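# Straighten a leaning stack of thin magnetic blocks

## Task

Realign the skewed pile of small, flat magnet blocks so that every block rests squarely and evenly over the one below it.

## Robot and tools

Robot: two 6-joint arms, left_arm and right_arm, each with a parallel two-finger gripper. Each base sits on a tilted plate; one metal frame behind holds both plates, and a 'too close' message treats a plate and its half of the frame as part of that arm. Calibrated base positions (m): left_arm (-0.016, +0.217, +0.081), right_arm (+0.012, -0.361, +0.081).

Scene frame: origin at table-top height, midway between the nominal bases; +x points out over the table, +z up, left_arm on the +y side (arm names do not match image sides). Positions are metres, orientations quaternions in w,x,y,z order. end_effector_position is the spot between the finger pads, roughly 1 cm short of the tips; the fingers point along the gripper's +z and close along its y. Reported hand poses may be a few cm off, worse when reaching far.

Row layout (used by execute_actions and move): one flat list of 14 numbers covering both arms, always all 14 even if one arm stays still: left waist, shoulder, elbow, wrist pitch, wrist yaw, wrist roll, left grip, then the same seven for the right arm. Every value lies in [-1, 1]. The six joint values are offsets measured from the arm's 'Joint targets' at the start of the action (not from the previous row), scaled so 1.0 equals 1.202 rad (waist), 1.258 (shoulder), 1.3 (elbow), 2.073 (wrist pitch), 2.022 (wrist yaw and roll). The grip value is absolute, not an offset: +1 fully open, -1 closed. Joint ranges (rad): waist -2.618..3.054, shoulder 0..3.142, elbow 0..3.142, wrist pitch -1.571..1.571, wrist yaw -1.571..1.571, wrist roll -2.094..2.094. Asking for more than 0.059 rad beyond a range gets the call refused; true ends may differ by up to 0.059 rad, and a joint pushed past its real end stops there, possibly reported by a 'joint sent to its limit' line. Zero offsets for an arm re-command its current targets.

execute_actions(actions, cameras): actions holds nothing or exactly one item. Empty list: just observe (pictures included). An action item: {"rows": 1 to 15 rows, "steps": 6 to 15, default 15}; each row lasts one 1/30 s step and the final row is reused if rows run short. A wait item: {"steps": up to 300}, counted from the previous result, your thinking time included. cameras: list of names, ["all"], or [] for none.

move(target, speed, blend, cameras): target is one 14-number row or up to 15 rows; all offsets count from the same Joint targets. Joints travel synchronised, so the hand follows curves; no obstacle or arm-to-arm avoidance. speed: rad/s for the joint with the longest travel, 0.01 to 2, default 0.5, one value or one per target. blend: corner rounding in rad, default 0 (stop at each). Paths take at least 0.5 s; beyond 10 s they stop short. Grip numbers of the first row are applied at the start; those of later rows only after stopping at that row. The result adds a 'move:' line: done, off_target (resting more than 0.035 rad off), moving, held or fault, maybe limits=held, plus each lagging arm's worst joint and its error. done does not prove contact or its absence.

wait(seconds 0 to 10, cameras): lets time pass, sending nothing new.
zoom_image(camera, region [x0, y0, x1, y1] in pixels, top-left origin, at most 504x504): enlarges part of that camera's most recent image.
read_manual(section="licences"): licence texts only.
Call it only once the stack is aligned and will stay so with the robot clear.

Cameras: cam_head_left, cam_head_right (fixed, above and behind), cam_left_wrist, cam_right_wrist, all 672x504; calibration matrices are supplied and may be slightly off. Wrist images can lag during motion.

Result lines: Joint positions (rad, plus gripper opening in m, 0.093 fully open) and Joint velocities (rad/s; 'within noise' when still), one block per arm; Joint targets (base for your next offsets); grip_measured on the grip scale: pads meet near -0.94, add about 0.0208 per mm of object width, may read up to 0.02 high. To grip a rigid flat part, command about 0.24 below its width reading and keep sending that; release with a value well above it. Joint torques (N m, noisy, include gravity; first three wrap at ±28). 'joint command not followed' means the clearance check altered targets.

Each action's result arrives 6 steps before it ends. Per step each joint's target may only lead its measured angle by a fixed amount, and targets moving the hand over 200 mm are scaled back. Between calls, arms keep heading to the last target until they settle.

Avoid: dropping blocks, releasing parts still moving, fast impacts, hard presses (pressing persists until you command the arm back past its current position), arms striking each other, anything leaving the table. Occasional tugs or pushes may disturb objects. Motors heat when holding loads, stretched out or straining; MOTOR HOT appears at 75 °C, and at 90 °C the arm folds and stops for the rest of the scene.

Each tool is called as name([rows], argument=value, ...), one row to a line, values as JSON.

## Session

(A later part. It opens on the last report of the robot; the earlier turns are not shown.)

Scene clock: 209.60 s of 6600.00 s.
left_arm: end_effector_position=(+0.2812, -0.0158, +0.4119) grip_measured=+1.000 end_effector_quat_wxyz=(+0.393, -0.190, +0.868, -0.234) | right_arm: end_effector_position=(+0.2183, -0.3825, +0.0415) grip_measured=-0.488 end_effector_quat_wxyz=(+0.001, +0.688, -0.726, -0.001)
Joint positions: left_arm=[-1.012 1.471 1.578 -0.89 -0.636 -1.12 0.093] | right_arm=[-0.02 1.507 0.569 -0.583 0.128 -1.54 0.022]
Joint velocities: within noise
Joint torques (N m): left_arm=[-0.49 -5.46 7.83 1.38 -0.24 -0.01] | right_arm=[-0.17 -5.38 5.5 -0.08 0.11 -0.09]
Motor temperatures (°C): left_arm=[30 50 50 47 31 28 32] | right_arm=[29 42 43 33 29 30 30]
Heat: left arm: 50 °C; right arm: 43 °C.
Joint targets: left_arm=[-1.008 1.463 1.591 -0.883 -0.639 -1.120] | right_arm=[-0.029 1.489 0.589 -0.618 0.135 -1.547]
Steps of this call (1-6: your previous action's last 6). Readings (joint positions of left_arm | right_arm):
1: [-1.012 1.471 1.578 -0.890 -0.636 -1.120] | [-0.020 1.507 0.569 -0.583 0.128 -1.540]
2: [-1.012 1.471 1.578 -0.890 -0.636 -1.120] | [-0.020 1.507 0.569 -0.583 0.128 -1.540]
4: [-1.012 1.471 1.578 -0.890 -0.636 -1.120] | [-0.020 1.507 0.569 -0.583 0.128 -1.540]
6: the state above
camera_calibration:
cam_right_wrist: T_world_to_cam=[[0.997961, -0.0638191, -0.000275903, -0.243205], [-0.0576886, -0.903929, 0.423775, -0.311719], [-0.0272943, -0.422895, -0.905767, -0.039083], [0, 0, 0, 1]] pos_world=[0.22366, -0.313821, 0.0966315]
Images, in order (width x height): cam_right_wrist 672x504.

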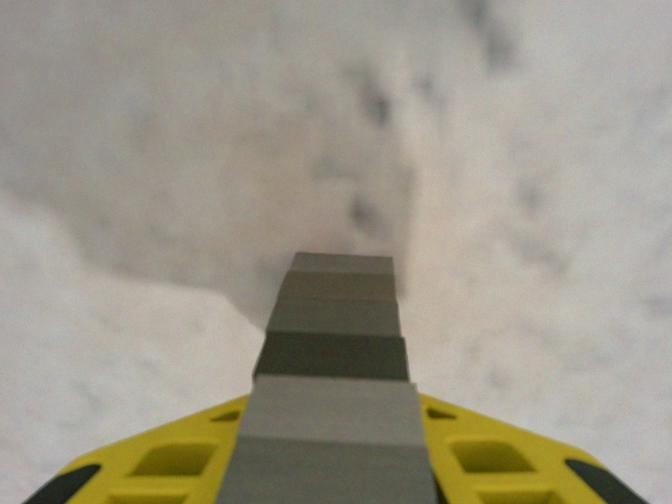

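move([
  [0,0,0,0,0,0,1,0,0,0,0,0,0,-0.3],
  [0,0,0,0,0,0,1,0,0,0,0,0,0,0.8],
  [0,0,0,0,0,0,1,0.0632,-0.1224,0.1354,-0.164,-0.001,0,0.8],
], speed=[0.3,0.3,0.35])

zoom_image(camera="cam_right_wrist", region=[290, 182, 400, 277])

zoom_image(camera="cam_head_left", region=[460, 220, 520, 270])

zoom_image(camera="cam_head_right", region=[470, 220, 520, 270])

Scene clock: 213.33 s of 6600.00 s.
left_arm: end_effector_position=(+0.2812, -0.0158, +0.4119) grip_measured=+1.000 end_effector_quat_wxyz=(+0.393, -0.190, +0.868, -0.234) | right_arm: end_effector_position=(+0.2215, -0.3789, +0.1082) grip_measured=+0.798 end_effector_quat_wxyz=(+0.001, +0.709, -0.705, -0.002)
Joint positions: left_arm=[-1.012 1.471 1.578 -0.89 -0.636 -1.12 0.093] | right_arm=[0.038 1.35 0.743 -0.925 0.128 -1.54 0.084]
Joint velocities: within noise
Joint torques (N m): left_arm=[-0.38 -5.3 7.9 1.42 -0.23 0] | right_arm=[1.39 -4.49 6.56 -0.03 0.1 -0.08]
Motor temperatures (°C): left_arm=[30 50 50 47 31 28 32] | right_arm=[29 42 43 33 29 30 30]
Heat: left arm: 50 °C; right arm: 43 °C.
Joint targets: left_arm=[-1.008 1.463 1.591 -0.883 -0.639 -1.120] | right_arm=[0.047 1.335 0.766 -0.958 0.133 -1.547]
Kept back: nothing.
move: done
camera_calibration:
cam_left_wrist: T_world_to_cam=[[0.150136, -0.795344, 0.587271, -0.300006], [-0.869712, -0.388732, -0.304119, 0.405864], [0.470171, -0.465098, -0.750082, 0.253048], [0, 0, 0, 1]] pos_world=[0.27905, 0.0368571, 0.489423]
cam_right_wrist: T_world_to_cam=[[0.999985, -0.00477176, -0.00276634, -0.223979], [-0.0031622, -0.906919, 0.421293, -0.349435], [-0.00451916, -0.421278, -0.90692, 0.0186285], [0, 0, 0, 1]] pos_world=[0.222955, -0.31013, 0.163489]

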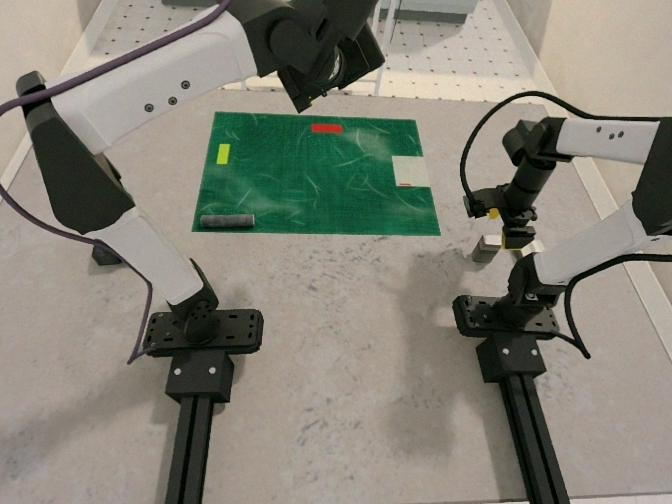

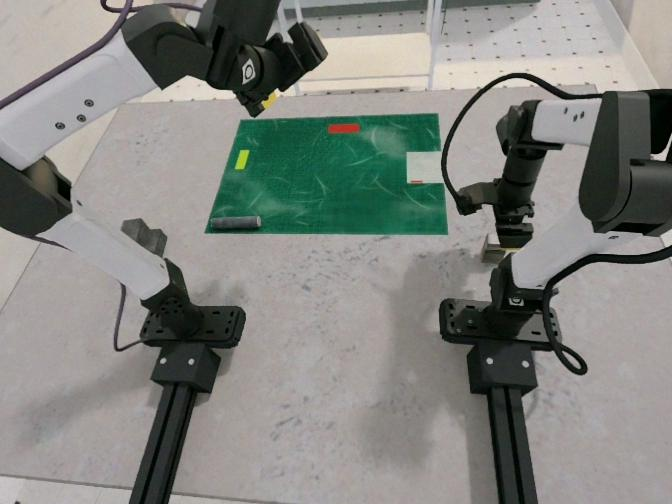

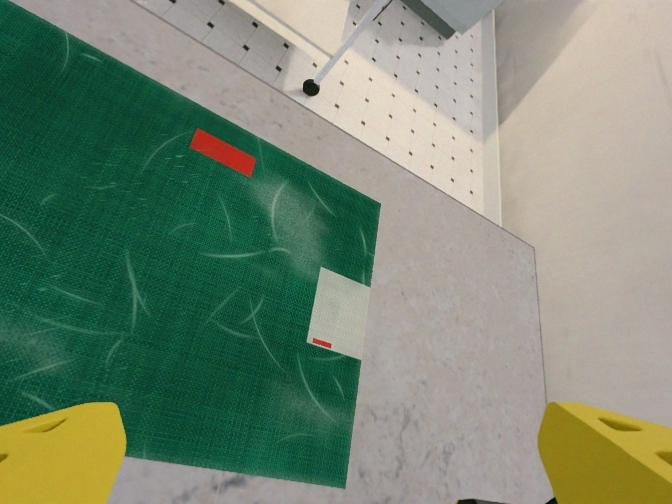

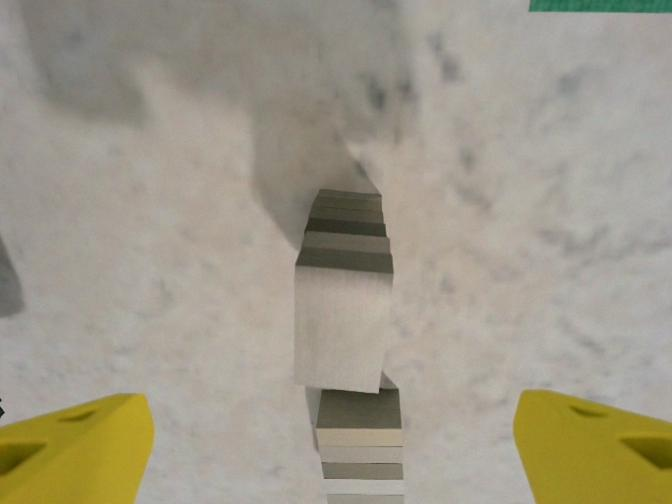

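Scaled by 4.582 from the camera's 672x504 image, which has a finer 960x720 frame.

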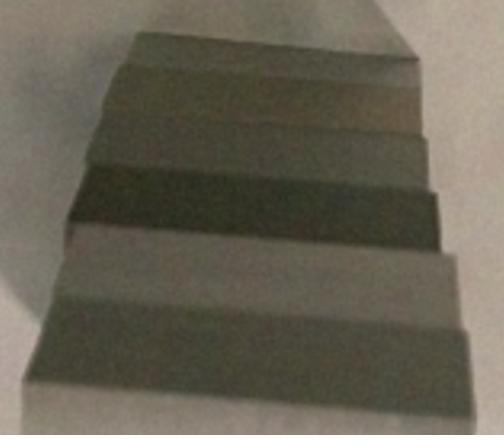

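Scaled by 8.400 from the camera's 672x504 image, which has a finer 960x720 frame.

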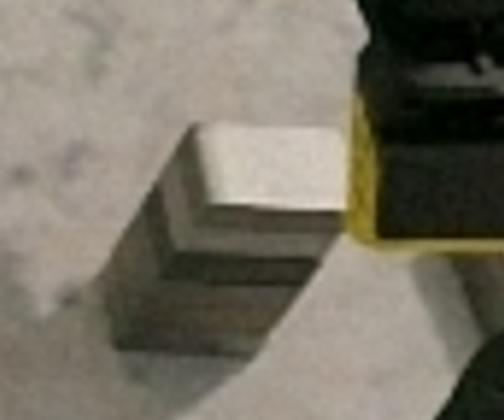

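Scaled by 10.080 from the camera's 672x504 image, which has a finer 960x720 frame.

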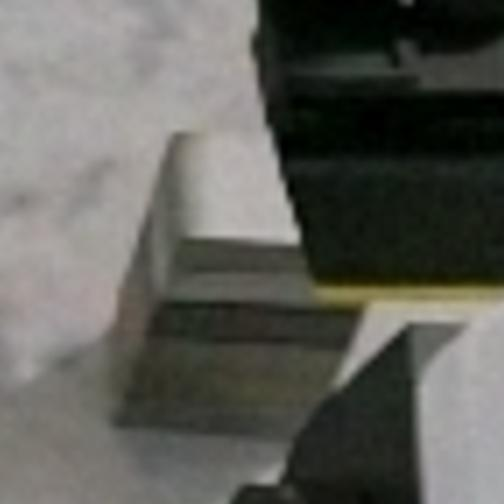

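move(target=[0,0,0,0,0,0,1,0,0,0,0,0,0.7898,0.8], speed=0.8, cameras=["cam_right_wrist", "cam_head_left", "cam_head_right"])

zoom_image(camera="cam_right_wrist", region=[240, 180, 430, 320])

zoom_image(camera="cam_head_left", region=[465, 225, 510, 265])

zoom_image(camera="cam_head_right", region=[470, 225, 515, 265])

Scene clock: 223.60 s of 6600.00 s.
left_arm: end_effector_position=(+0.2812, -0.0158, +0.4119) grip_measured=+1.000 end_effector_quat_wxyz=(+0.393, -0.190, +0.868, -0.234) | right_arm: end_effector_position=(+0.2211, -0.3789, +0.1082) grip_measured=+0.798 end_effector_quat_wxyz=(-0.003, +0.002, +1.000, +0.001)
Joint positions: left_arm=[-1.012 1.471 1.578 -0.89 -0.636 -1.12 0.093] | right_arm=[0.038 1.35 0.743 -0.926 0.128 0.042 0.084]
Joint velocities: within noise
Joint torques (N m): left_arm=[-0.42 -5.57 7.88 1.41 -0.27 -0.01] | right_arm=[1.46 -4.71 6.52 0.03 0.16 0.03]
Motor temperatures (°C): left_arm=[30 50 50 47 31 28 32] | right_arm=[29 42 44 33 29 30 30]
Heat: left arm: 50 °C; right arm: 44 °C.
Joint targets: left_arm=[-1.008 1.463 1.591 -0.883 -0.639 -1.120] | right_arm=[0.047 1.335 0.766 -0.958 0.133 0.050]
Kept back: nothing.
move: done
camera_calibration:
cam_right_wrist: T_world_to_cam=[[-0.0153186, -0.999883, 0.000514593, -0.37644], [-0.903063, 0.0140562, 0.429278, 0.197566], [-0.429234, 0.00611122, -0.903172, 0.274038], [0, 0, 0, 1]] pos_world=[0.290275, -0.380848, 0.162887]
Images, in order (width x height): cam_head_left 672x504, cam_head_right 672x504, cam_right_wrist 672x504.

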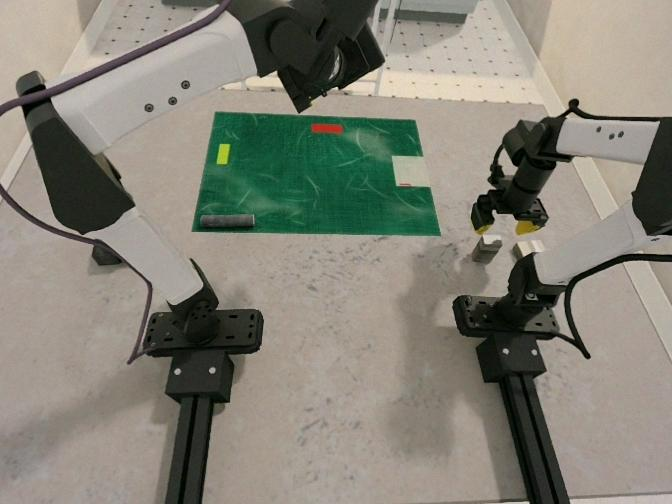

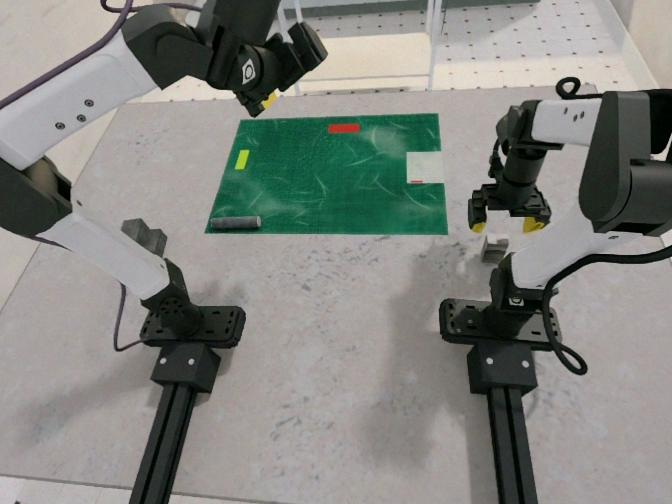

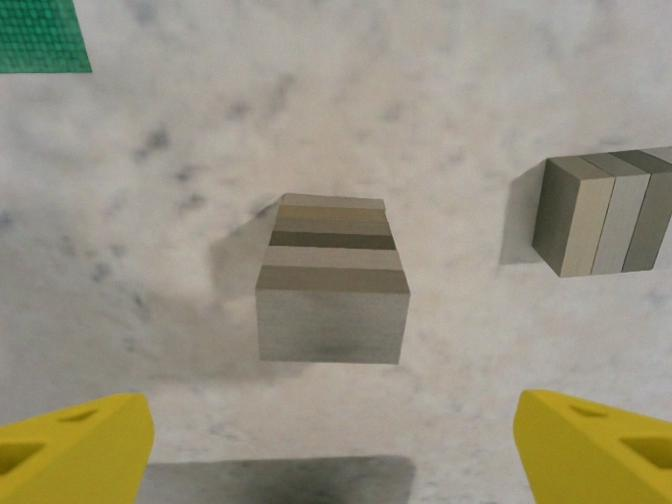

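Scaled by 2.653 from the camera's 672x504 image, which has a finer 960x720 frame.

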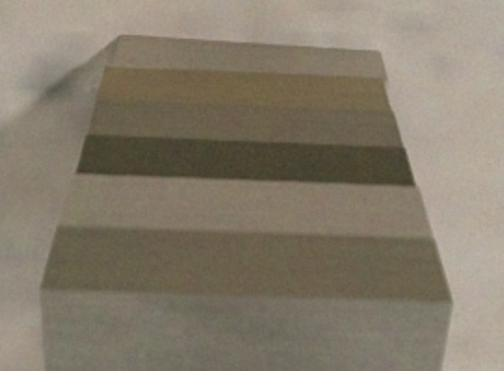

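Scaled by 11.200 from the camera's 672x504 image, which has a finer 960x720 frame.

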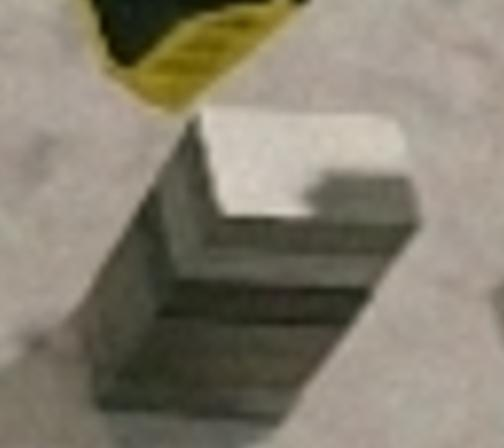

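Scaled by 11.200 from the camera's 672x504 image, which has a finer 960x720 frame.

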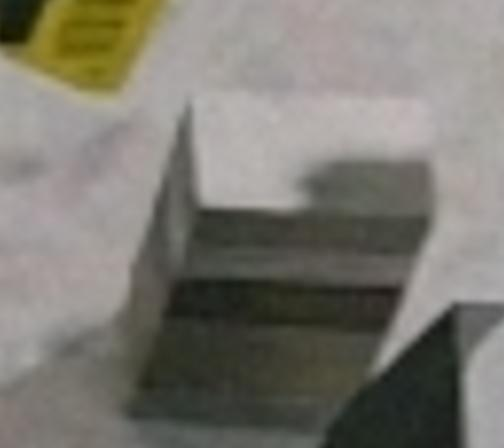

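finished_scene(scene=1)

The scene is finished: the task was done.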